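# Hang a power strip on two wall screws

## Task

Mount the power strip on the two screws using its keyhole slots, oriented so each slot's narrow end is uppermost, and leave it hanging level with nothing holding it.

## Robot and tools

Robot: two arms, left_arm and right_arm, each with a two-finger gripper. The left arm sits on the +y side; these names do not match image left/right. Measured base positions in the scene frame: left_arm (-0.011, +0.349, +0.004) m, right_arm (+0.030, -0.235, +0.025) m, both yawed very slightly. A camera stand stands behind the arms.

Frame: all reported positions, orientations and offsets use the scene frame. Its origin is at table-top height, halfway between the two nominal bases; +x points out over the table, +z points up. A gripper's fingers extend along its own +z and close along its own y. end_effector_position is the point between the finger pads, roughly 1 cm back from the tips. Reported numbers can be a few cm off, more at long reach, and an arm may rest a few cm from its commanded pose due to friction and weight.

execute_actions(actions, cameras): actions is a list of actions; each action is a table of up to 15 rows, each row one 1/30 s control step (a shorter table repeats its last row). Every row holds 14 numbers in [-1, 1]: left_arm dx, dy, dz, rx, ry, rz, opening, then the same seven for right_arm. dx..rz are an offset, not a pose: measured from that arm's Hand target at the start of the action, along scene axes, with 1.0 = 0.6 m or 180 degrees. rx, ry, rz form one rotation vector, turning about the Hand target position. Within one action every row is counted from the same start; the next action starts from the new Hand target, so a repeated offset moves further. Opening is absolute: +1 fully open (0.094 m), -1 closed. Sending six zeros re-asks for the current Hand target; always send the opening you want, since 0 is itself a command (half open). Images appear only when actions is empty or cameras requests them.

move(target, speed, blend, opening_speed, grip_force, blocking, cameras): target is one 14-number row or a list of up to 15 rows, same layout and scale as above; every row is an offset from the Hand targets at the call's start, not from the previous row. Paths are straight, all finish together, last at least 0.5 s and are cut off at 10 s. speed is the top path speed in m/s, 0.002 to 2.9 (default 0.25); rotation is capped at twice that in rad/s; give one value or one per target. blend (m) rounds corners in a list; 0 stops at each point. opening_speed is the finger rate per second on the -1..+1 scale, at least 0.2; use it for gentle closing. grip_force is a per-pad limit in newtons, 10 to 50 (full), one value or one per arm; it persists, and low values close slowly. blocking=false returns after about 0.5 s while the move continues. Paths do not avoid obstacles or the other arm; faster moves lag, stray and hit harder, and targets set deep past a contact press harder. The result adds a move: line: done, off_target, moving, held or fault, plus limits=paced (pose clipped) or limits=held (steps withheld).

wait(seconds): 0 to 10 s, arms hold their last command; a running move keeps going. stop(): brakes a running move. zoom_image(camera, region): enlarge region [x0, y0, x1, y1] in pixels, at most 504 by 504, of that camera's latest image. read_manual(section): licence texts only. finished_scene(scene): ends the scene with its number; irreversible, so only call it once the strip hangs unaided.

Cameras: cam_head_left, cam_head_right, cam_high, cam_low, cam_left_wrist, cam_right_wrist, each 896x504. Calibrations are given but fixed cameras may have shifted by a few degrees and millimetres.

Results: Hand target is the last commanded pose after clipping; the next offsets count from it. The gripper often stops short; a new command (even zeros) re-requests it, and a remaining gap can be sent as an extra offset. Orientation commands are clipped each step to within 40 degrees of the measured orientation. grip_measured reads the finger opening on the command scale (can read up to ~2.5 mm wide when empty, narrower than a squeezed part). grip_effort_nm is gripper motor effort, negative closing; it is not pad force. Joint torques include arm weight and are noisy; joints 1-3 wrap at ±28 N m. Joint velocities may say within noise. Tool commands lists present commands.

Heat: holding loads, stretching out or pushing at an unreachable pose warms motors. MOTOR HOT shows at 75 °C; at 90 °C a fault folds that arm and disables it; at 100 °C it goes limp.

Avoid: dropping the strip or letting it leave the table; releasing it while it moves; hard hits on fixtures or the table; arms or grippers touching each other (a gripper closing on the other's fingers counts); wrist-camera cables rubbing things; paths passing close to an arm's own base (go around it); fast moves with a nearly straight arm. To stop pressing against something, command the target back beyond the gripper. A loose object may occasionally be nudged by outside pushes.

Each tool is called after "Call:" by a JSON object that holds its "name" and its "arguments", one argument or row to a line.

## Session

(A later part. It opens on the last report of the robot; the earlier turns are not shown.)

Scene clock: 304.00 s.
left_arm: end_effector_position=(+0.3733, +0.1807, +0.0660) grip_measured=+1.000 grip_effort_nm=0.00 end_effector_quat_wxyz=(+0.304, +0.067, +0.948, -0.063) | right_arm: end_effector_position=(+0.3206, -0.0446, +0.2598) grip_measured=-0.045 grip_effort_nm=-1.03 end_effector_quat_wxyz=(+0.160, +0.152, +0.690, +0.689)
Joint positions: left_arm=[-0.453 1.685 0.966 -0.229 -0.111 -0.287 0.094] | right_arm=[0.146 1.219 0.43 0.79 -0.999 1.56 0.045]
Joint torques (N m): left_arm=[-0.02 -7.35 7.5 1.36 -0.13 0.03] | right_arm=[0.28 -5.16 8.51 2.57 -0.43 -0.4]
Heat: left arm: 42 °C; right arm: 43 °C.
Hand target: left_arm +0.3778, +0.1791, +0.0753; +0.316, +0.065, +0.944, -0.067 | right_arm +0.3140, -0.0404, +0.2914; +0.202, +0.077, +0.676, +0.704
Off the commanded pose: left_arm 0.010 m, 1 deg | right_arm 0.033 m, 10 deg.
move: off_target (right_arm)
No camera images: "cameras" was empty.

Call:
{"name": "move", "arguments": {
  "target": [
    [0,0,0,0,0,0,1, -0.0052,-0.0085,-0.049,0,0,0,-0.5],
    [0,0,0,0,0,0,1, -0.0052,-0.0085,0.0093,0,0,0,-0.5]
  ],
  "speed": 0.06,
  "cameras": ["cam_right_wrist"]
}}

Scene clock: 308.27 s.
left_arm: end_effector_position=(+0.3733, +0.1807, +0.0660) grip_measured=+1.000 grip_effort_nm=0.00 end_effector_quat_wxyz=(+0.304, +0.067, +0.948, -0.063) | right_arm: end_effector_position=(+0.3159, -0.0492, +0.2591) grip_measured=-0.045 grip_effort_nm=-1.03 end_effector_quat_wxyz=(+0.160, +0.148, +0.690, +0.690)
Joint positions: left_arm=[-0.453 1.685 0.966 -0.229 -0.111 -0.287 0.094] | right_arm=[0.124 1.203 0.412 0.8 -1.028 1.562 0.045]
Joint torques (N m): left_arm=[-0.02 -7.36 7.5 1.36 -0.13 0.04] | right_arm=[0.44 -6.19 10.17 2.39 -0.39 -0.29]
Heat: left arm: 42 °C; right arm: 43 °C.
Hand target: left_arm +0.3778, +0.1791, +0.0753; +0.316, +0.065, +0.944, -0.067 | right_arm +0.3110, -0.0455, +0.2970; +0.202, +0.077, +0.676, +0.704
Off the commanded pose: left_arm 0.010 m, 1 deg | right_arm 0.038 m, 10 deg.
move: off_target (right_arm)
camera_calibration:
cam_right_wrist: T_world_to_cam=[[0.0408935, 0.0122707, -0.999088, 0.251463], [-0.999082, 0.0133115, -0.0407297, 0.362936], [0.0127996, 0.999836, 0.0128038, 0.131857], [0, 0, 0, 1]] pos_world=[0.350632, -0.139752, 0.264328]
Images, in order (width x height): cam_right_wrist 896x504.

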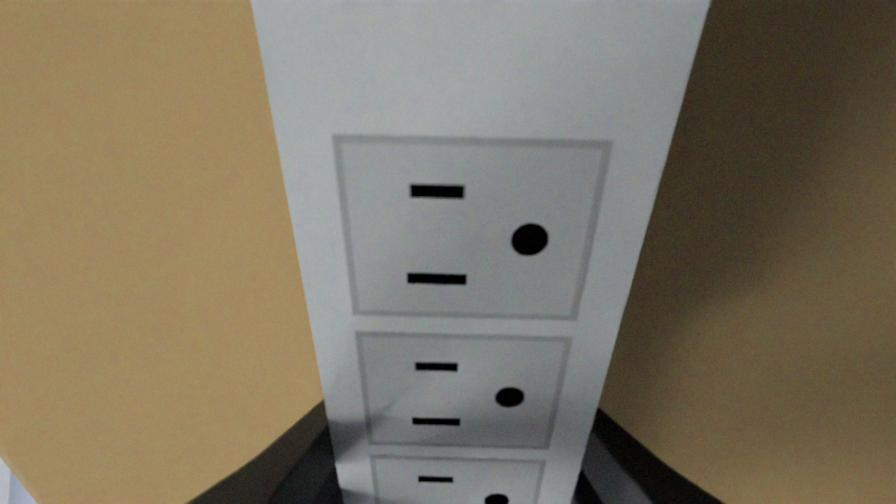

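Call:
{"name": "move", "arguments": {
  "target": [
    [0,0,0,0,0,0,1, 0.0034,-0.0021,-0.0867,0,0,0,-0.5],
    [0,0,0,0,0,0,1, 0.0034,-0.0021,-0.0063,0,0,0,-0.5]
  ],
  "speed": 0.06,
  "cameras": ["cam_right_wrist"]
}}

Scene clock: 311.93 s.
left_arm: end_effector_position=(+0.3733, +0.1807, +0.0660) grip_measured=+1.000 grip_effort_nm=0.00 end_effector_quat_wxyz=(+0.304, +0.067, +0.948, -0.063) | right_arm: end_effector_position=(+0.3167, -0.0499, +0.2558) grip_measured=-0.045 grip_effort_nm=-1.03 end_effector_quat_wxyz=(+0.157, +0.146, +0.690, +0.692)
Joint positions: left_arm=[-0.453 1.685 0.966 -0.229 -0.111 -0.287 0.094] | right_arm=[0.117 1.225 0.406 0.831 -1.041 1.566 0.045]
Joint torques (N m): left_arm=[-0.05 -7.36 7.51 1.36 -0.13 0.03] | right_arm=[0.38 -6.3 10.35 2.29 -0.3 -0.28]
Heat: left arm: 42 °C; right arm: 43 °C.
Hand target: left_arm +0.3778, +0.1791, +0.0753; +0.316, +0.065, +0.944, -0.067 | right_arm +0.3130, -0.0467, +0.2932; +0.202, +0.077, +0.676, +0.704
Off the commanded pose: left_arm 0.010 m, 1 deg | right_arm 0.038 m, 10 deg.
move: off_target (right_arm)
camera_calibration:
cam_right_wrist: T_world_to_cam=[[0.0411318, 0.0144161, -0.99905, 0.248223], [-0.999131, 0.00729695, -0.0410299, 0.363451], [0.00669853, 0.999869, 0.0147037, 0.134059], [0, 0, 0, 1]] pos_world=[0.352027, -0.140272, 0.260928]
Images, in order (width x height): cam_right_wrist 896x504.

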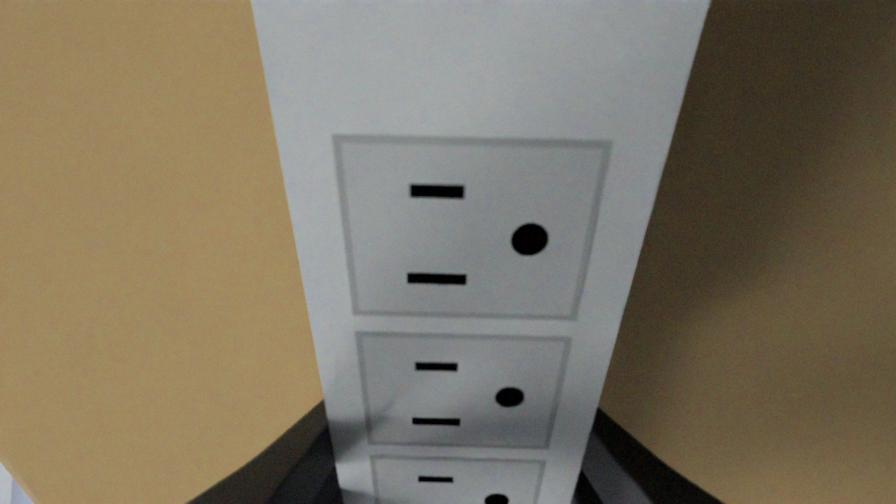

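Call:
{"name": "move", "arguments": {
  "target": [0,0,0,0,0,0,1, 0.0067,0.0076,-0.0133,0.0058,0.0095,-0.0139,-0.5],
  "speed": 0.04,
  "cameras": ["cam_right_wrist"]
}}

Scene clock: 314.67 s.
left_arm: end_effector_position=(+0.3733, +0.1807, +0.0660) grip_measured=+1.000 grip_effort_nm=0.00 end_effector_quat_wxyz=(+0.304, +0.067, +0.948, -0.063) | right_arm: end_effector_position=(+0.3217, -0.0472, +0.2573) grip_measured=-0.045 grip_effort_nm=-1.03 end_effector_quat_wxyz=(+0.169, +0.162, +0.685, +0.690)
Joint positions: left_arm=[-0.453 1.685 0.966 -0.229 -0.111 -0.287 0.094] | right_arm=[0.146 1.219 0.406 0.828 -0.973 1.577 0.045]
Joint torques (N m): left_arm=[-0.02 -7.38 7.5 1.36 -0.13 0.03] | right_arm=[1.09 -5.11 8.02 2.56 -0.09 -0.23]
Heat: left arm: 42 °C; right arm: 43 °C.
Hand target: left_arm +0.3778, +0.1791, +0.0753; +0.316, +0.065, +0.944, -0.067 | right_arm +0.3170, -0.0422, +0.2852; +0.207, +0.104, +0.671, +0.704
Off the commanded pose: left_arm 0.010 m, 1 deg | right_arm 0.029 m, 8 deg.
move: off_target (right_arm)
camera_calibration:
cam_right_wrist: T_world_to_cam=[[0.0354587, 0.0188703, -0.999193, 0.251523], [-0.998292, 0.0471216, -0.0345368, 0.368445], [0.0464319, 0.998711, 0.0205089, 0.116938], [0, 0, 0, 1]] pos_world=[0.353468, -0.138896, 0.261646]
Images, in order (width x height): cam_right_wrist 896x504.

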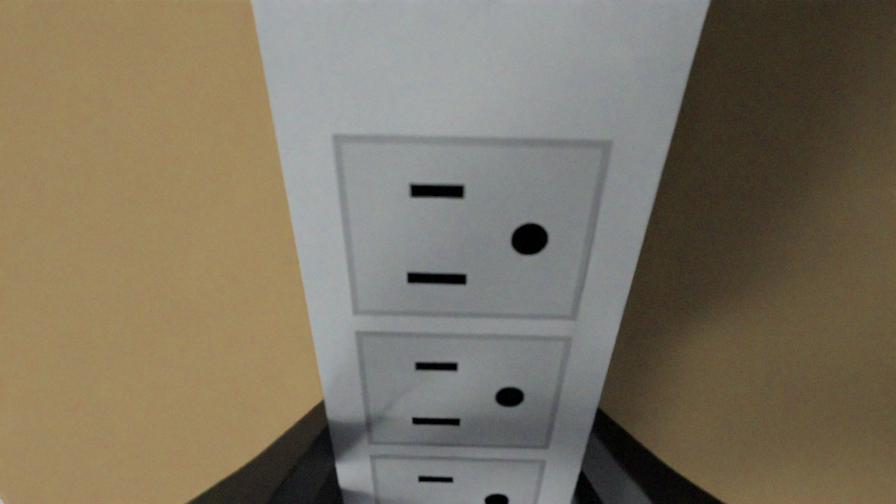

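Call:
{"name": "move", "arguments": {
  "target": [
    [0,0,0,0,0,0,1, -0.0037,0.0023,-0.042,0.0058,0.0095,0.0061,-0.5],
    [0,0,0,0,0,0,1, -0.0037,0.0023,0.0132,0.0058,0.0095,0.0061,-0.5]
  ],
  "speed": 0.06,
  "cameras": ["cam_right_wrist"]
}}

Scene clock: 319.90 s.
left_arm: end_effector_position=(+0.3733, +0.1807, +0.0660) grip_measured=+1.000 grip_effort_nm=0.00 end_effector_quat_wxyz=(+0.304, +0.067, +0.948, -0.063) | right_arm: end_effector_position=(+0.3192, -0.0462, +0.2571) grip_measured=-0.045 grip_effort_nm=-1.03 end_effector_quat_wxyz=(+0.152, +0.174, +0.681, +0.695)
Joint positions: left_arm=[-0.453 1.685 0.966 -0.229 -0.111 -0.287 0.094] | right_arm=[0.149 1.216 0.399 0.84 -0.977 1.625 0.045]
Joint torques (N m): left_arm=[-0.03 -7.38 7.49 1.36 -0.13 0.03] | right_arm=[0.77 -6 9.95 2.33 -0.31 -0.29]
Heat: left arm: 42 °C; right arm: 43 °C.
Hand target: left_arm +0.3778, +0.1791, +0.0753; +0.316, +0.065, +0.944, -0.067 | right_arm +0.3148, -0.0408, +0.2932; +0.189, +0.110, +0.668, +0.711
Off the commanded pose: left_arm 0.010 m, 1 deg | right_arm 0.037 m, 9 deg.
move: off_target (right_arm)
camera_calibration:
cam_right_wrist: T_world_to_cam=[[-0.00118733, 0.04142, -0.999141, 0.264141], [-0.999193, 0.0400681, 0.00284844, 0.356166], [0.0401517, 0.998338, 0.041339, 0.112653], [0, 0, 0, 1]] pos_world=[0.351669, -0.137678, 0.258242]
Images, in order (width x height): cam_right_wrist 896x504.

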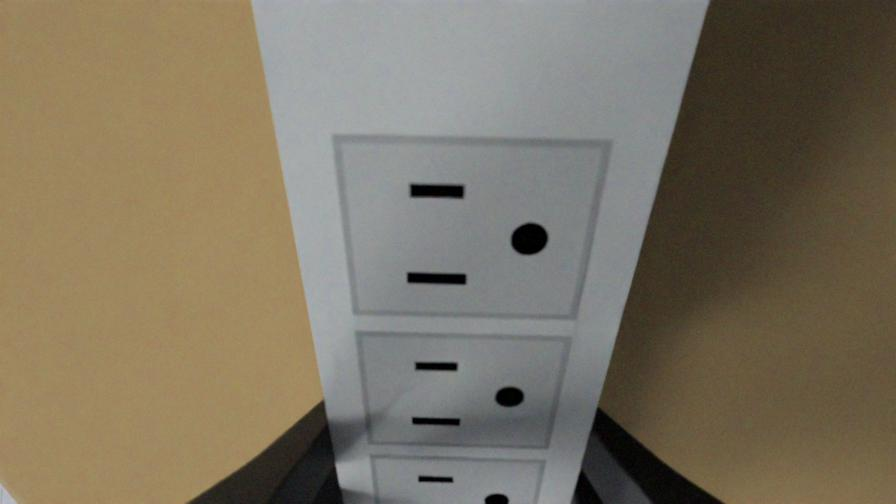

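Call:
{"name": "move", "arguments": {
  "target": [
    [0,0,0,0,0,0,1, -0.0044,-0.0071,-0.0387,-0.0096,-0.0156,0,-0.5],
    [0,0,0,0,0,0,1, -0.0044,-0.0071,0.005,-0.0096,-0.0156,0,-0.5]
  ],
  "speed": 0.06,
  "cameras": ["cam_right_wrist","cam_head_left","cam_high"]
}}

Call:
{"name": "zoom_image", "arguments": {
  "camera": "cam_head_left",
  "region": [350, 220, 450, 350]
}}

Call:
{"name": "zoom_image", "arguments": {
  "camera": "cam_high",
  "region": [320, 120, 500, 250]
}}

Scene clock: 326.80 s.
left_arm: end_effector_position=(+0.3733, +0.1807, +0.0660) grip_measured=+1.000 grip_effort_nm=0.00 end_effector_quat_wxyz=(+0.304, +0.067, +0.948, -0.063) | right_arm: end_effector_position=(+0.3162, -0.0483, +0.2586) grip_measured=-0.045 grip_effort_nm=-1.03 end_effector_quat_wxyz=(+0.166, +0.157, +0.688, +0.688)
Joint positions: left_arm=[-0.453 1.685 0.966 -0.229 -0.111 -0.287 0.094] | right_arm=[0.138 1.188 0.403 0.791 -0.992 1.563 0.045]
Joint torques (N m): left_arm=[-0.02 -7.36 7.51 1.36 -0.13 0.04] | right_arm=[-0.03 -6.09 10.48 2.33 -0.37 -0.22]
Heat: left arm: 42 °C; right arm: 42 °C.
Hand target: left_arm +0.3778, +0.1791, +0.0753; +0.316, +0.065, +0.944, -0.067 | right_arm +0.3122, -0.0451, +0.2961; +0.207, +0.090, +0.674, +0.703
Off the commanded pose: left_arm 0.010 m, 1 deg | right_arm 0.038 m, 9 deg.
move: off_target (right_arm)
camera_calibration:
cam_right_wrist: T_world_to_cam=[[0.0380531, 0.0114876, -0.99921, 0.251747], [-0.998676, 0.0350789, -0.0376295, 0.363405], [0.0346189, 0.999319, 0.0128073, 0.123946], [0, 0, 0, 1]] pos_world=[0.349053, -0.139501, 0.263635]
Images, in order (width x height): cam_head_left 896x504, cam_high 896x504, cam_right_wrist 896x504.

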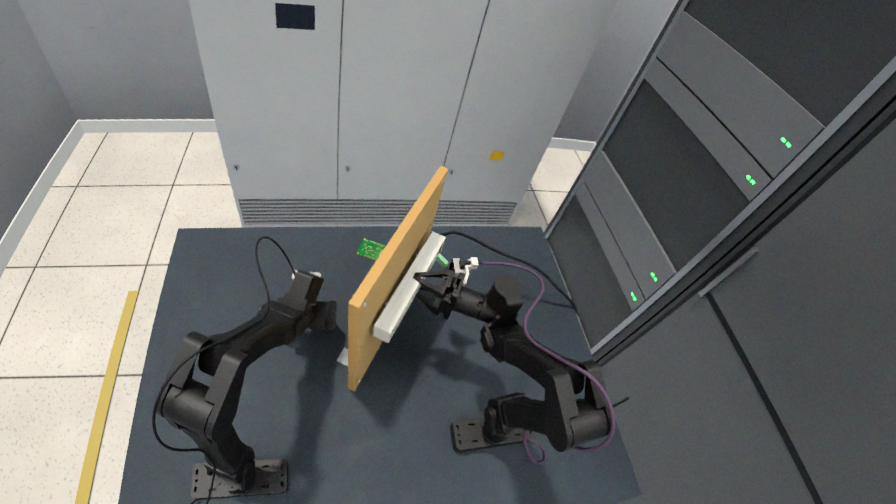

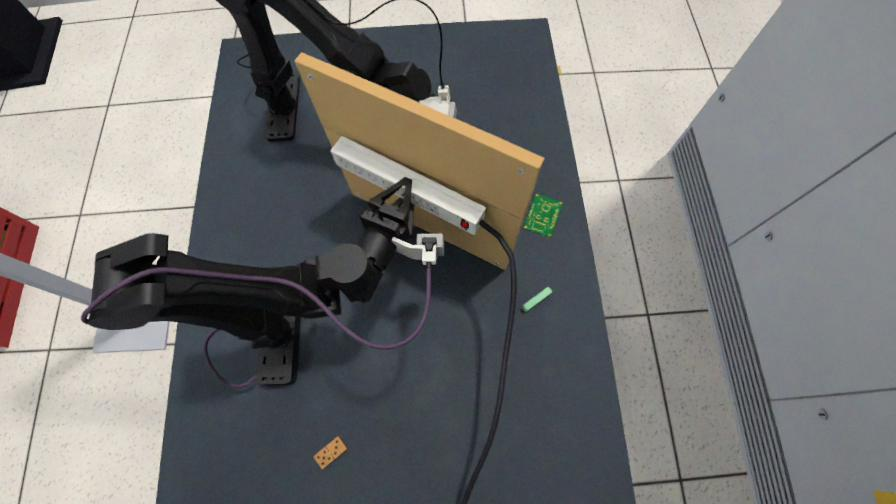

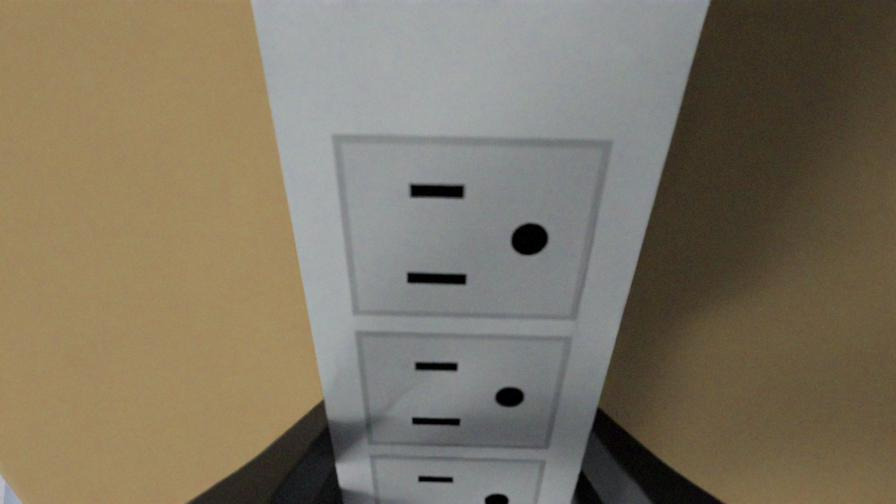

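Scaled by 3.877 from the camera's 896x504 image, which has a finer 1280x720 frame.

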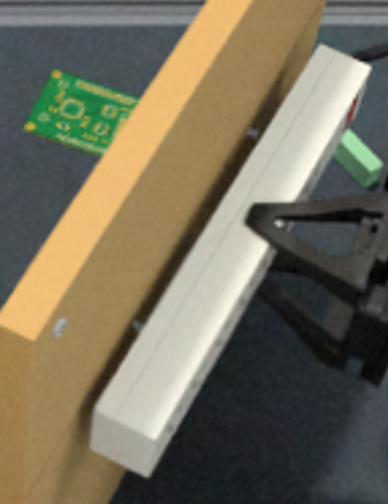

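Scaled by 2.800 from the camera's 896x504 image, which has a finer 1280x720 frame.

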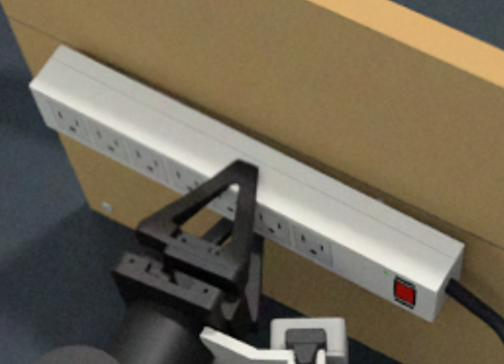

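Call:
{"name": "move", "arguments": {
  "target": [
    [0,0,0,0,0,0,1, 0.0087,0.0142,-0.0067,0,0,0,-0.5],
    [0,0,0,0,0,0,1, 0.0122,0.0199,-0.04,0,0,0,-0.5]
  ],
  "speed": [0.05,0.02],
  "blend": [0.004,0],
  "cameras": ["cam_right_wrist","cam_head_left","cam_high"]
}}

Call:
{"name": "zoom_image", "arguments": {
  "camera": "cam_head_left",
  "region": [350, 220, 450, 350]
}}

Call:
{"name": "zoom_image", "arguments": {
  "camera": "cam_high",
  "region": [320, 120, 500, 250]
}}

Scene clock: 331.07 s.
left_arm: end_effector_position=(+0.3733, +0.1807, +0.0660) grip_measured=+1.000 grip_effort_nm=0.00 end_effector_quat_wxyz=(+0.304, +0.067, +0.948, -0.063) | right_arm: end_effector_position=(+0.3182, -0.0418, +0.2538) grip_measured=-0.045 grip_effort_nm=-1.03 end_effector_quat_wxyz=(+0.159, +0.148, +0.686, +0.694)
Joint positions: left_arm=[-0.453 1.685 0.966 -0.229 -0.111 -0.287 0.094] | right_arm=[0.157 1.25 0.4 0.876 -0.997 1.579 0.045]
Joint torques (N m): left_arm=[-0.05 -7.36 7.5 1.36 -0.13 0.04] | right_arm=[2.85 -2.17 7.76 2.62 0.2 -0.55]
Heat: left arm: 42 °C; right arm: 43 °C.
Hand target: left_arm +0.3778, +0.1791, +0.0753; +0.316, +0.065, +0.944, -0.067 | right_arm +0.3195, -0.0331, +0.2722; +0.207, +0.090, +0.674, +0.703
Off the commanded pose: left_arm 0.010 m, 1 deg | right_arm 0.020 m, 9 deg.
move: off_target (right_arm)
camera_calibration:
cam_right_wrist: T_world_to_cam=[[0.0430021, 0.0220874, -0.998831, 0.245667], [-0.999009, 0.0124456, -0.0427345, 0.365357], [0.0114871, 0.999679, 0.0226007, 0.122349], [0, 0, 0, 1]] pos_world=[0.353025, -0.132283, 0.258228]
Images, in order (width x height): cam_head_left 896x504, cam_high 896x504, cam_right_wrist 896x504.

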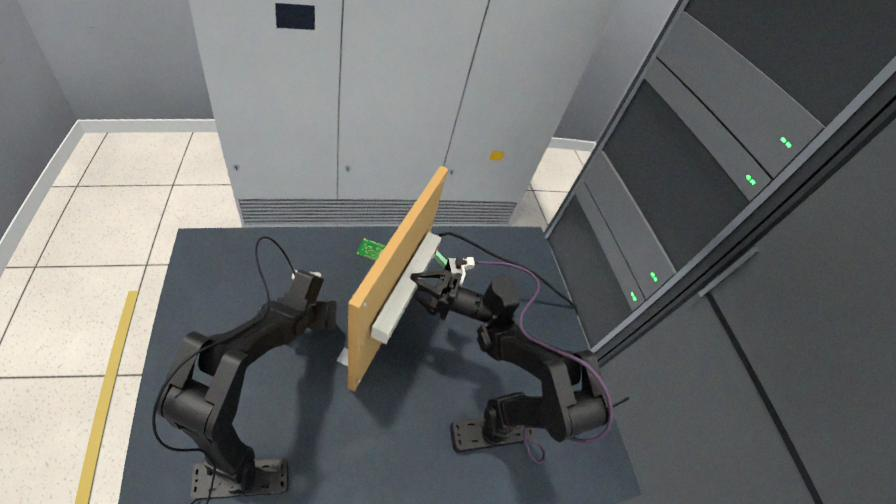

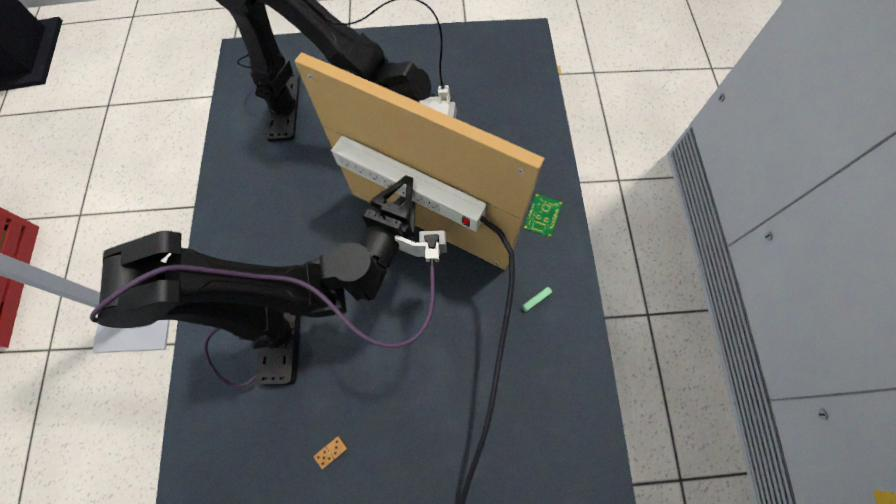

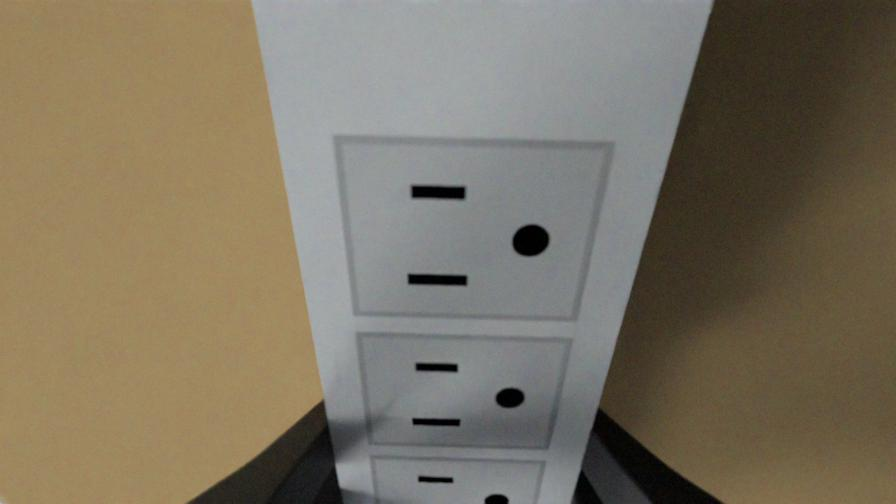

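Scaled by 3.877 from the camera's 896x504 image, which has a finer 1280x720 frame.

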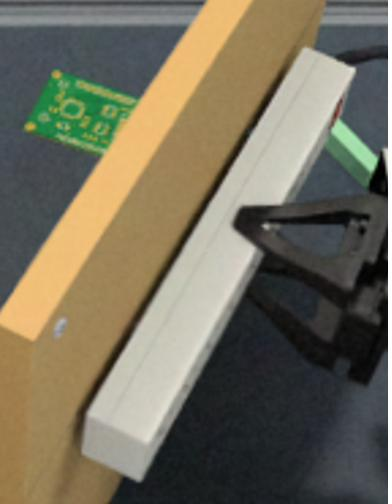

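Scaled by 2.800 from the camera's 896x504 image, which has a finer 1280x720 frame.

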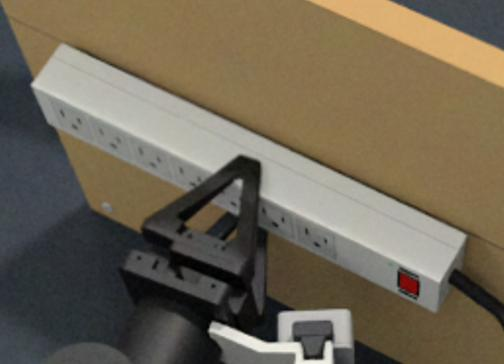

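Call:
{"name": "move", "arguments": {
  "target": [
    [0,0,0,0,0,0,1, -0.0037,-0.0203,0.0398,0.0029,0.0047,0,-0.5],
    [0,0,0,0,0,0,1, 0.0073,-0.0025,0.0317,0.0029,0.0047,0,-0.5],
    [0,0,0,0,0,0,1, 0.0099,0.0017,-0.005,0.0029,0.0047,0,-0.5]
  ],
  "speed": [0.06,0.05,0.02],
  "blend": [0.0,0.004,0],
  "cameras": ["cam_right_wrist"]
}}

Scene clock: 336.40 s.
left_arm: end_effector_position=(+0.3733, +0.1807, +0.0660) grip_measured=+1.000 grip_effort_nm=0.00 end_effector_quat_wxyz=(+0.304, +0.067, +0.948, -0.063) | right_arm: end_effector_position=(+0.3217, -0.0431, +0.2568) grip_measured=-0.045 grip_effort_nm=-1.03 end_effector_quat_wxyz=(+0.151, +0.148, +0.680, +0.702)
Joint positions: left_arm=[-0.453 1.685 0.966 -0.229 -0.111 -0.287 0.094] | right_arm=[0.144 1.285 0.409 0.937 -1.018 1.625 0.045]
Joint torques (N m): left_arm=[-0.02 -7.36 7.51 1.36 -0.13 0.04] | right_arm=[4 -1.5 7.75 2.39 0.38 -0.79]
Heat: left arm: 42 °C; right arm: 43 °C.
Hand target: left_arm +0.3778, +0.1791, +0.0753; +0.316, +0.065, +0.944, -0.067 | right_arm +0.3255, -0.0322, +0.2692; +0.202, +0.096, +0.673, +0.706
Off the commanded pose: left_arm 0.010 m, 1 deg | right_arm 0.017 m, 8 deg.
move: off_target (right_arm)
camera_calibration:
cam_right_wrist: T_world_to_cam=[[0.0356379, 0.0452358, -0.99834, 0.251812], [-0.999364, 0.00274337, -0.0355501, 0.366884], [0.00113068, 0.998973, 0.0453048, 0.121], [0, 0, 0, 1]] pos_world=[0.35754, -0.133273, 0.258955]
Images, in order (width x height): cam_right_wrist 896x504.

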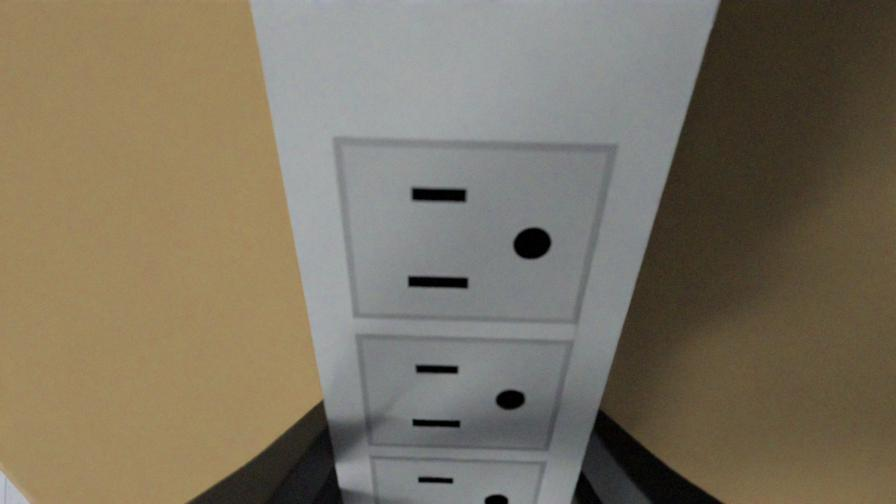

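Call:
{"name": "move", "arguments": {
  "target": [
    [0,0,0,0,0,0,1, -0.0123,-0.02,-0.012,0,0,0,-0.5],
    [0,0,0,0,0,0,1, -0.0123,-0.02,0.0388,0,0,0,-0.5],
    [0,0,0,0,0,0,1, -0.001,-0.0016,0.0222,0,0,0,-0.5]
  ],
  "speed": [0.08,0.06,0.04],
  "cameras": ["cam_right_wrist"]
}}

Scene clock: 342.20 s.
left_arm: end_effector_position=(+0.3733, +0.1807, +0.0660) grip_measured=+1.000 grip_effort_nm=0.00 end_effector_quat_wxyz=(+0.304, +0.067, +0.948, -0.063) | right_arm: end_effector_position=(+0.3216, -0.0430, +0.2550) grip_measured=-0.045 grip_effort_nm=-1.03 end_effector_quat_wxyz=(+0.158, +0.157, +0.685, +0.694)
Joint positions: left_arm=[-0.453 1.685 0.966 -0.229 -0.111 -0.287 0.094] | right_arm=[0.154 1.251 0.409 0.864 -0.987 1.592 0.045]
Joint torques (N m): left_arm=[-0.03 -7.38 7.5 1.36 -0.13 0.04] | right_arm=[2.69 -2.51 9.96 2.54 0.07 -0.4]
Heat: left arm: 43 °C; right arm: 42 °C.
Hand target: left_arm +0.3778, +0.1791, +0.0753; +0.316, +0.065, +0.944, -0.067 | right_arm +0.3248, -0.0330, +0.2825; +0.202, +0.096, +0.673, +0.706
Off the commanded pose: left_arm 0.010 m, 1 deg | right_arm 0.029 m, 9 deg.
move: off_target (right_arm)
camera_calibration:
cam_right_wrist: T_world_to_cam=[[0.0280899, 0.0267491, -0.999247, 0.25187], [-0.999327, 0.0243275, -0.0274409, 0.365587], [0.0235751, 0.999346, 0.0274145, 0.118416], [0, 0, 0, 1]] pos_world=[0.355474, -0.13397, 0.258466]
Images, in order (width x height): cam_right_wrist 896x504.

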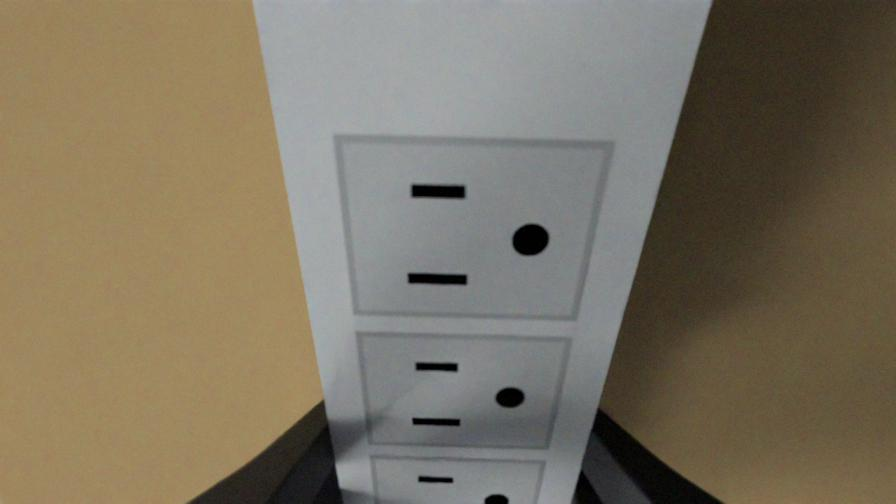

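Call:
{"name": "move", "arguments": {
  "target": [
    [0,0,0,0,0,0,1, -0.0085,-0.0202,-0.0342,0,0,0,-0.5],
    [0,0,0,0,0,0,1, -0.0085,-0.0202,0.0182,0,0,0,-0.5],
    [0,0,0,0,0,0,1, 0.0029,-0.0018,0.0015,0,0,0,-0.5]
  ],
  "speed": [0.08,0.06,0.04],
  "cameras": ["cam_right_wrist"]
}}

Scene clock: 351.97 s.
left_arm: end_effector_position=(+0.3733, +0.1807, +0.0660) grip_measured=+1.000 grip_effort_nm=0.00 end_effector_quat_wxyz=(+0.304, +0.067, +0.948, -0.063) | right_arm: end_effector_position=(+0.3235, -0.0422, +0.2543) grip_measured=-0.045 grip_effort_nm=-1.03 end_effector_quat_wxyz=(+0.155, +0.160, +0.686, +0.692)
Joint positions: left_arm=[-0.453 1.685 0.966 -0.229 -0.111 -0.287 0.094] | right_arm=[0.157 1.257 0.417 0.852 -0.984 1.59 0.045]
Joint torques (N m): left_arm=[-0.03 -7.36 7.5 1.36 -0.13 0.03] | right_arm=[1.98 -3.06 10.02 2.52 -0.04 -0.43]
Heat: left arm: 43 °C; right arm: 42 °C.
Hand target: left_arm +0.3778, +0.1791, +0.0753; +0.316, +0.065, +0.944, -0.067 | right_arm +0.3265, -0.0341, +0.2834; +0.202, +0.096, +0.673, +0.706
Off the commanded pose: left_arm 0.010 m, 1 deg | right_arm 0.030 m, 9 deg.
move: off_target (right_arm)
camera_calibration:
cam_right_wrist: T_world_to_cam=[[0.0196645, 0.0248432, -0.999498, 0.25384], [-0.999506, 0.0250112, -0.019043, 0.365363], [0.0245256, 0.999378, 0.0253228, 0.117892], [0, 0, 0, 1]] pos_world=[0.357299, -0.133263, 0.257685]
Images, in order (width x height): cam_right_wrist 896x504.

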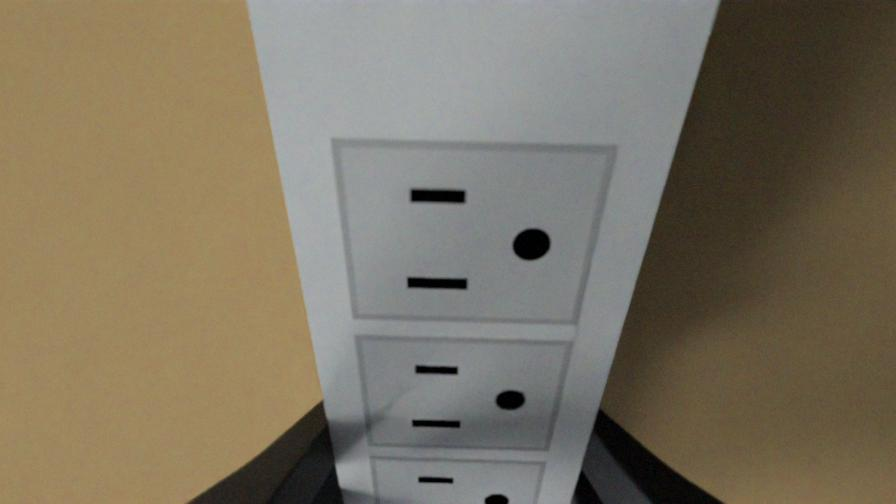

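Call:
{"name": "move", "arguments": {
  "target": [0,0,0,0,0,0,1, 0.0009,0.0014,0.005,-0.0058,-0.0095,0.0111,-0.5],
  "speed": 0.04,
  "cameras": ["cam_right_wrist","cam_high"]
}}

Call:
{"name": "zoom_image", "arguments": {
  "camera": "cam_high",
  "region": [320, 120, 500, 250]
}}

Scene clock: 354.80 s.
left_arm: end_effector_position=(+0.3733, +0.1807, +0.0660) grip_measured=+1.000 grip_effort_nm=0.00 end_effector_quat_wxyz=(+0.304, +0.067, +0.948, -0.063) | right_arm: end_effector_position=(+0.3233, -0.0421, +0.2543) grip_measured=-0.045 grip_effort_nm=-1.03 end_effector_quat_wxyz=(+0.147, +0.151, +0.689, +0.693)
Joint positions: left_arm=[-0.453 1.685 0.966 -0.229 -0.111 -0.287 0.094] | right_arm=[0.146 1.274 0.431 0.852 -1.02 1.585 0.045]
Joint torques (N m): left_arm=[-0.03 -7.35 7.5 1.36 -0.13 0.03] | right_arm=[1.76 -3.03 11.17 2.5 -0.15 -0.65]
Heat: left arm: 43 °C; right arm: 43 °C.
Hand target: left_arm +0.3778, +0.1791, +0.0753; +0.316, +0.065, +0.944, -0.067 | right_arm +0.3271, -0.0333, +0.2865; +0.200, +0.072, +0.677, +0.704
Off the commanded pose: left_arm 0.010 m, 1 deg | right_arm 0.033 m, 11 deg.
move: off_target (right_arm)
camera_calibration:
cam_right_wrist: T_world_to_cam=[[0.0202156, 0.0226449, -0.999539, 0.253587], [-0.999795, -0.000920161, -0.0202416, 0.364509], [-0.0013781, 0.999743, 0.0226216, 0.12674], [0, 0, 0, 1]] pos_world=[0.359482, -0.132115, 0.257981]
Images, in order (width x height): cam_high 896x504, cam_right_wrist 896x504.

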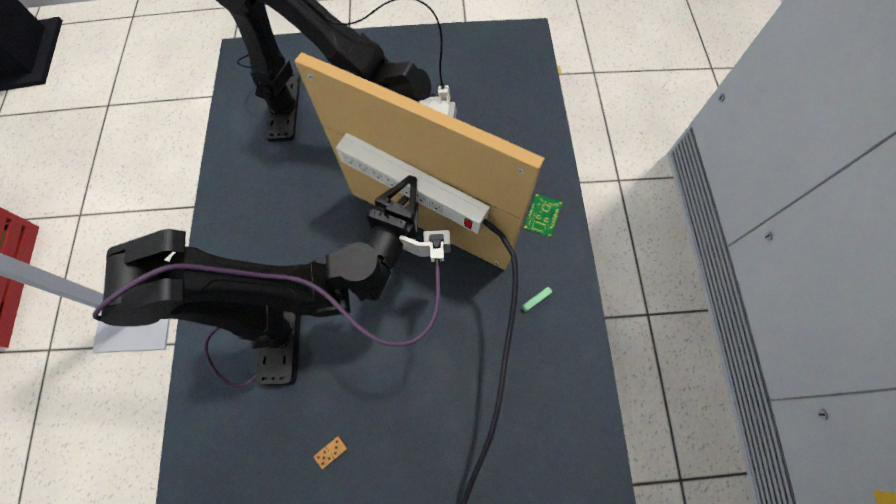

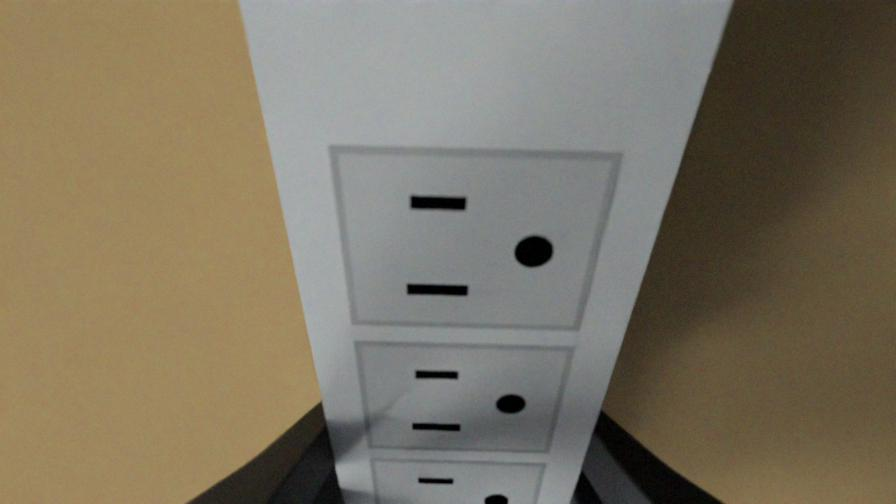

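Scaled by 2.800 from the camera's 896x504 image, which has a finer 1280x720 frame.

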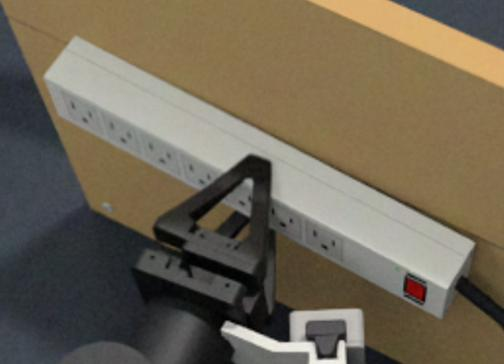

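Call:
{"name": "move", "arguments": {
  "target": [
    [0,0,0,0,0,0,1, -0.0048,-0.0078,0.0133,-0.0044,-0.0071,0,-0.5],
    [0,0,0,0,0,0,1, 0.0009,0.0014,0.0133,-0.0044,-0.0071,0,-0.5]
  ],
  "speed": [0.05,0.03],
  "cameras": ["cam_right_wrist","cam_high"]
}}

Call:
{"name": "zoom_image", "arguments": {
  "camera": "cam_high",
  "region": [320, 120, 500, 250]
}}

Scene clock: 357.70 s.
left_arm: end_effector_position=(+0.3733, +0.1807, +0.0660) grip_measured=+1.000 grip_effort_nm=0.00 end_effector_quat_wxyz=(+0.304, +0.067, +0.948, -0.063) | right_arm: end_effector_position=(+0.3238, -0.0423, +0.2555) grip_measured=-0.045 grip_effort_nm=-1.03 end_effector_quat_wxyz=(+0.145, +0.144, +0.694, +0.691)
Joint positions: left_arm=[-0.453 1.685 0.966 -0.229 -0.111 -0.287 0.094] | right_arm=[0.14 1.272 0.448 0.816 -1.038 1.562 0.045]
Joint torques (N m): left_arm=[-0.03 -7.38 7.5 1.36 -0.13 0.03] | right_arm=[2.41 -4.72 11.81 2.4 -0.02 -0.62]
Heat: left arm: 43 °C; right arm: 43 °C.
Hand target: left_arm +0.3778, +0.1791, +0.0753; +0.316, +0.065, +0.944, -0.067 | right_arm +0.3277, -0.0325, +0.2944; +0.208, +0.063, +0.680, +0.700
Off the commanded pose: left_arm 0.010 m, 1 deg | right_arm 0.040 m, 12 deg.
move: off_target (right_arm)
camera_calibration:
cam_right_wrist: T_world_to_cam=[[0.0249877, 0.011149, -0.999626, 0.252614], [-0.999599, -0.0130314, -0.0251323, 0.365741], [-0.0133067, 0.999853, 0.0108189, 0.133778], [0, 0, 0, 1]] pos_world=[0.361062, -0.131808, 0.260264]
Images, in order (width x height): cam_high 896x504, cam_right_wrist 896x504.

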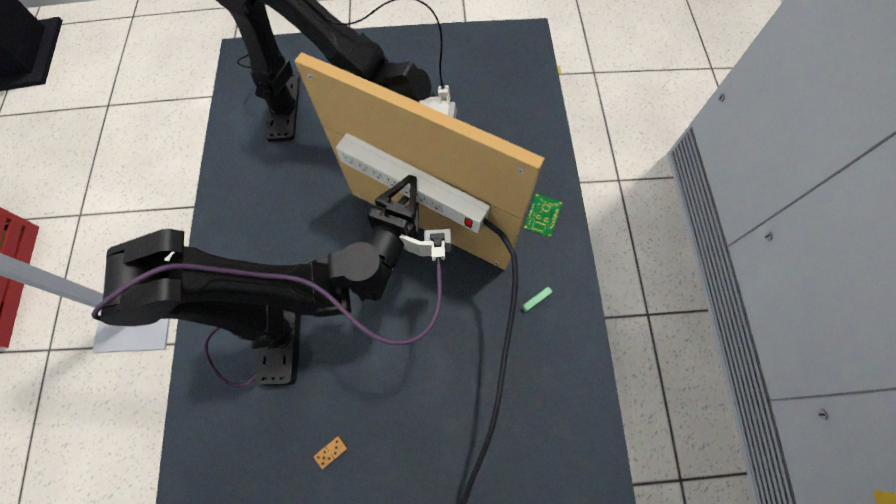

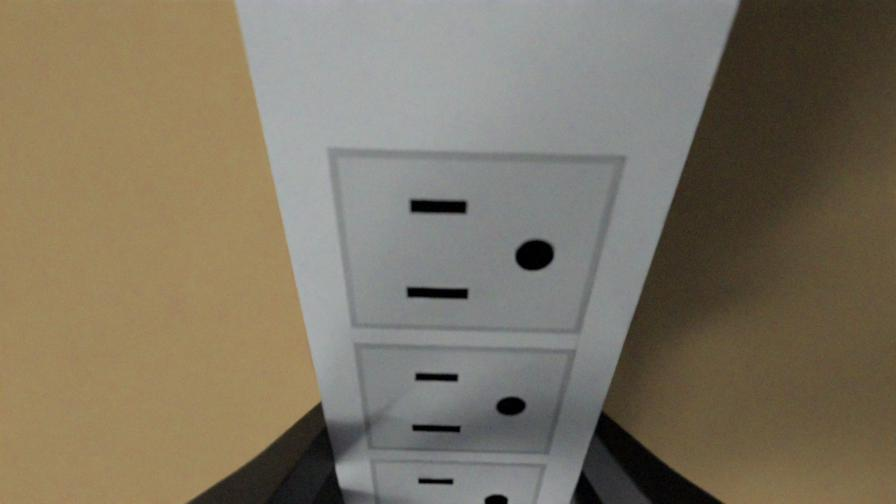

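Scaled by 2.800 from the camera's 896x504 image, which has a finer 1280x720 frame.

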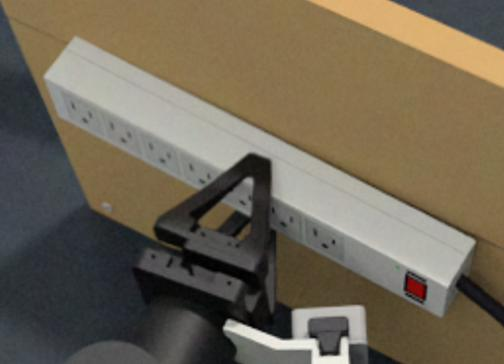

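Call:
{"name": "move", "arguments": {
  "target": [
    [0,0,0,0,0,0,1, 0.0009,0.0014,0.016,0,0,0,-0.5],
    [0,0,0,0,0,0,1, 0.0018,0.0028,-0.0375,0,0,0,-0.5],
    [0,0,0,0,0,0,1, 0.0018,0.0028,0.0,0,0,0,-0.5]
  ],
  "speed": [0.03,0.03,0.03],
  "cameras": ["cam_right_wrist","cam_high"]
}}

Call:
{"name": "zoom_image", "arguments": {
  "camera": "cam_high",
  "region": [320, 120, 500, 250]
}}

Scene clock: 363.27 s.
left_arm: end_effector_position=(+0.3733, +0.1807, +0.0660) grip_measured=+1.000 grip_effort_nm=0.00 end_effector_quat_wxyz=(+0.304, +0.067, +0.948, -0.063) | right_arm: end_effector_position=(+0.3240, -0.0418, +0.2554) grip_measured=-0.045 grip_effort_nm=-1.03 end_effector_quat_wxyz=(+0.142, +0.134, +0.695, +0.692)
Joint positions: left_arm=[-0.453 1.685 0.966 -0.229 -0.111 -0.287 0.094] | right_arm=[0.135 1.291 0.457 0.832 -1.064 1.556 0.045]
Joint torques (N m): left_arm=[-0.03 -7.36 7.5 1.36 -0.13 0.03] | right_arm=[3.45 -6.11 11.17 2.31 0.28 -0.54]
Heat: left arm: 43 °C; right arm: 43 °C.
Hand target: left_arm +0.3778, +0.1791, +0.0753; +0.316, +0.065, +0.944, -0.067 | right_arm +0.3288, -0.0308, +0.2943; +0.208, +0.063, +0.680, +0.700
Off the commanded pose: left_arm 0.010 m, 1 deg | right_arm 0.041 m, 11 deg.
move: off_target (right_arm)
camera_calibration:
cam_right_wrist: T_world_to_cam=[[0.034507, 0.0102577, -0.999352, 0.249387], [-0.998851, -0.0329261, -0.0348276, 0.36729], [-0.033262, 0.999405, 0.00910978, 0.14017], [0, 0, 0, 1]] pos_world=[0.362925, -0.130551, 0.26074]
Images, in order (width x height): cam_high 896x504, cam_right_wrist 896x504.

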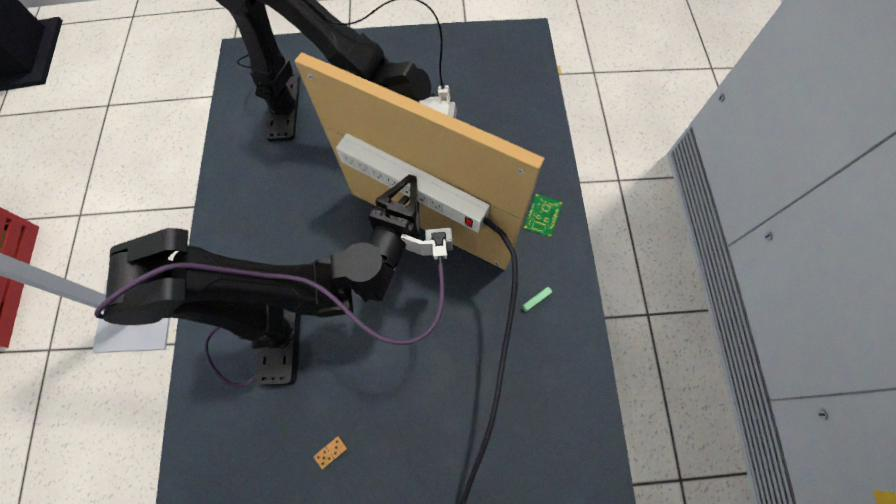

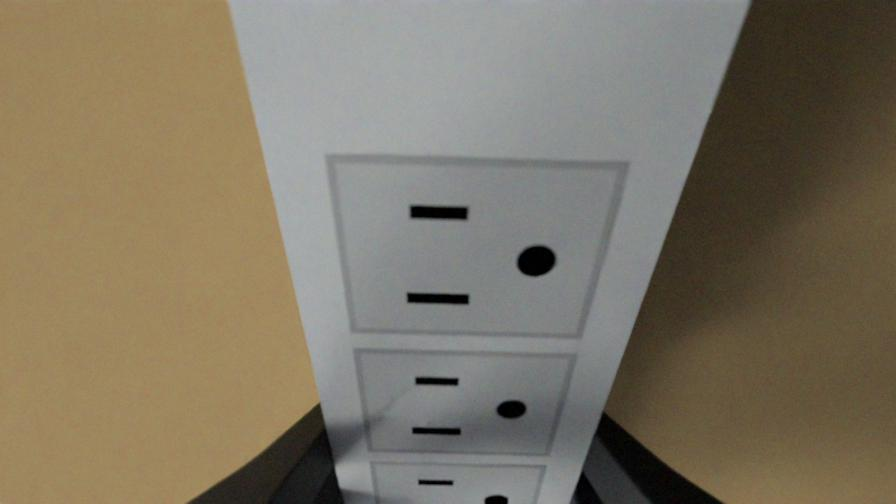

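Scaled by 2.800 from the camera's 896x504 image, which has a finer 1280x720 frame.

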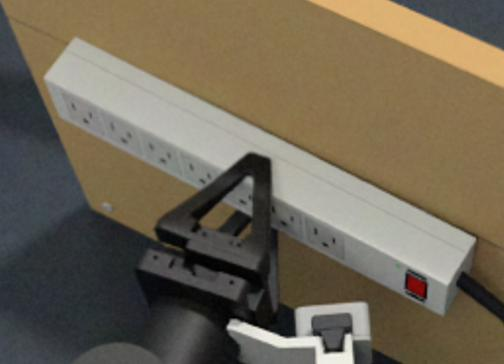

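Call:
{"name": "move", "arguments": {
  "target": [
    [0,0,0,0,0,0,1, 0.0044,0.0071,-0.02,0.002,0.0033,0,-0.5],
    [0,0,0,0,0,0,1, 0.0052,0.0085,0.012,0.002,0.0033,0,-0.5],
    [0,0,0,0,0,0,1, 0.0052,0.0085,0.0,0.002,0.0033,0,-0.5]
  ],
  "speed": [0.03,0.03,0.03],
  "cameras": ["cam_right_wrist","cam_high"]
}}

Call:
{"name": "zoom_image", "arguments": {
  "camera": "cam_high",
  "region": [320, 120, 500, 250]
}}

Scene clock: 366.97 s.
left_arm: end_effector_position=(+0.3733, +0.1807, +0.0660) grip_measured=+1.000 grip_effort_nm=0.00 end_effector_quat_wxyz=(+0.304, +0.067, +0.948, -0.063) | right_arm: end_effector_position=(+0.3240, -0.0416, +0.2560) grip_measured=-0.045 grip_effort_nm=-1.03 end_effector_quat_wxyz=(+0.142, +0.137, +0.697, +0.689)
Joint positions: left_arm=[-0.453 1.685 0.966 -0.229 -0.111 -0.287 0.094] | right_arm=[0.137 1.278 0.463 0.795 -1.057 1.545 0.045]
Joint torques (N m): left_arm=[-0.03 -7.36 7.49 1.36 -0.13 0.04] | right_arm=[4.63 -3.88 11.75 2.57 0.35 -0.37]
Heat: left arm: 43 °C; right arm: 43 °C.
Hand target: left_arm +0.3778, +0.1791, +0.0753; +0.316, +0.065, +0.944, -0.067 | right_arm +0.3318, -0.0257, +0.2944; +0.205, +0.067, +0.679, +0.702
Off the commanded pose: left_arm 0.010 m, 1 deg | right_arm 0.042 m, 11 deg.
move: off_target (right_arm)
camera_calibration:
cam_right_wrist: T_world_to_cam=[[0.028833, 0.00364423, -0.999578, 0.251662], [-0.999171, -0.0286363, -0.0289257, 0.366077], [-0.0287296, 0.999583, 0.00281554, 0.140146], [0, 0, 0, 1]] pos_world=[0.362543, -0.130522, 0.26175]
Images, in order (width x height): cam_high 896x504, cam_right_wrist 896x504.

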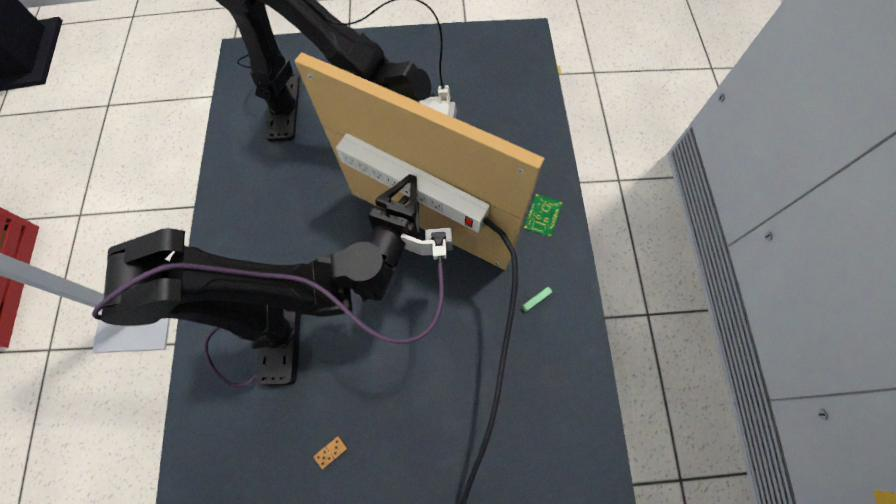

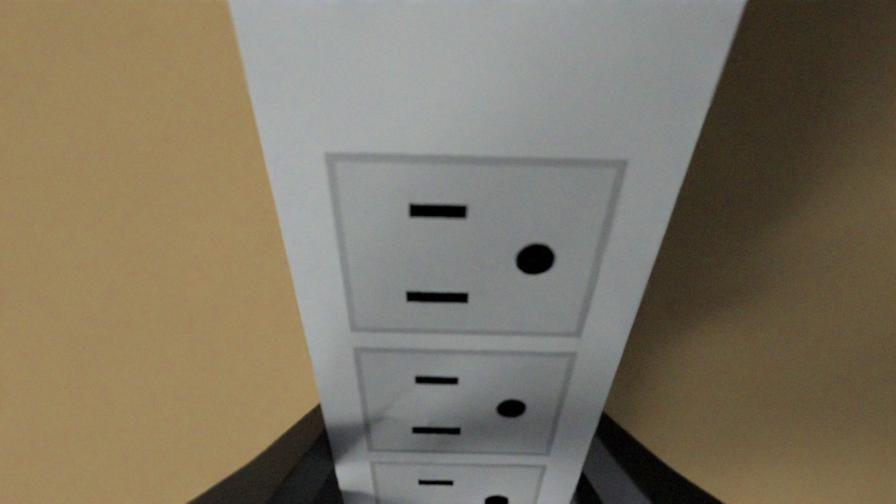

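Scaled by 2.800 from the camera's 896x504 image, which has a finer 1280x720 frame.

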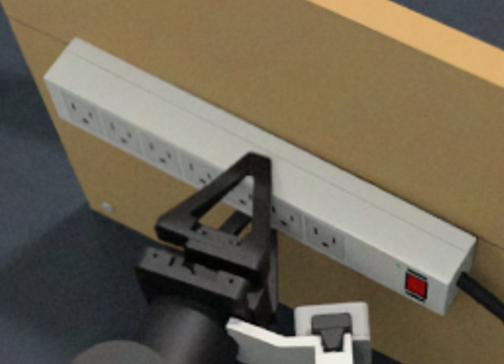

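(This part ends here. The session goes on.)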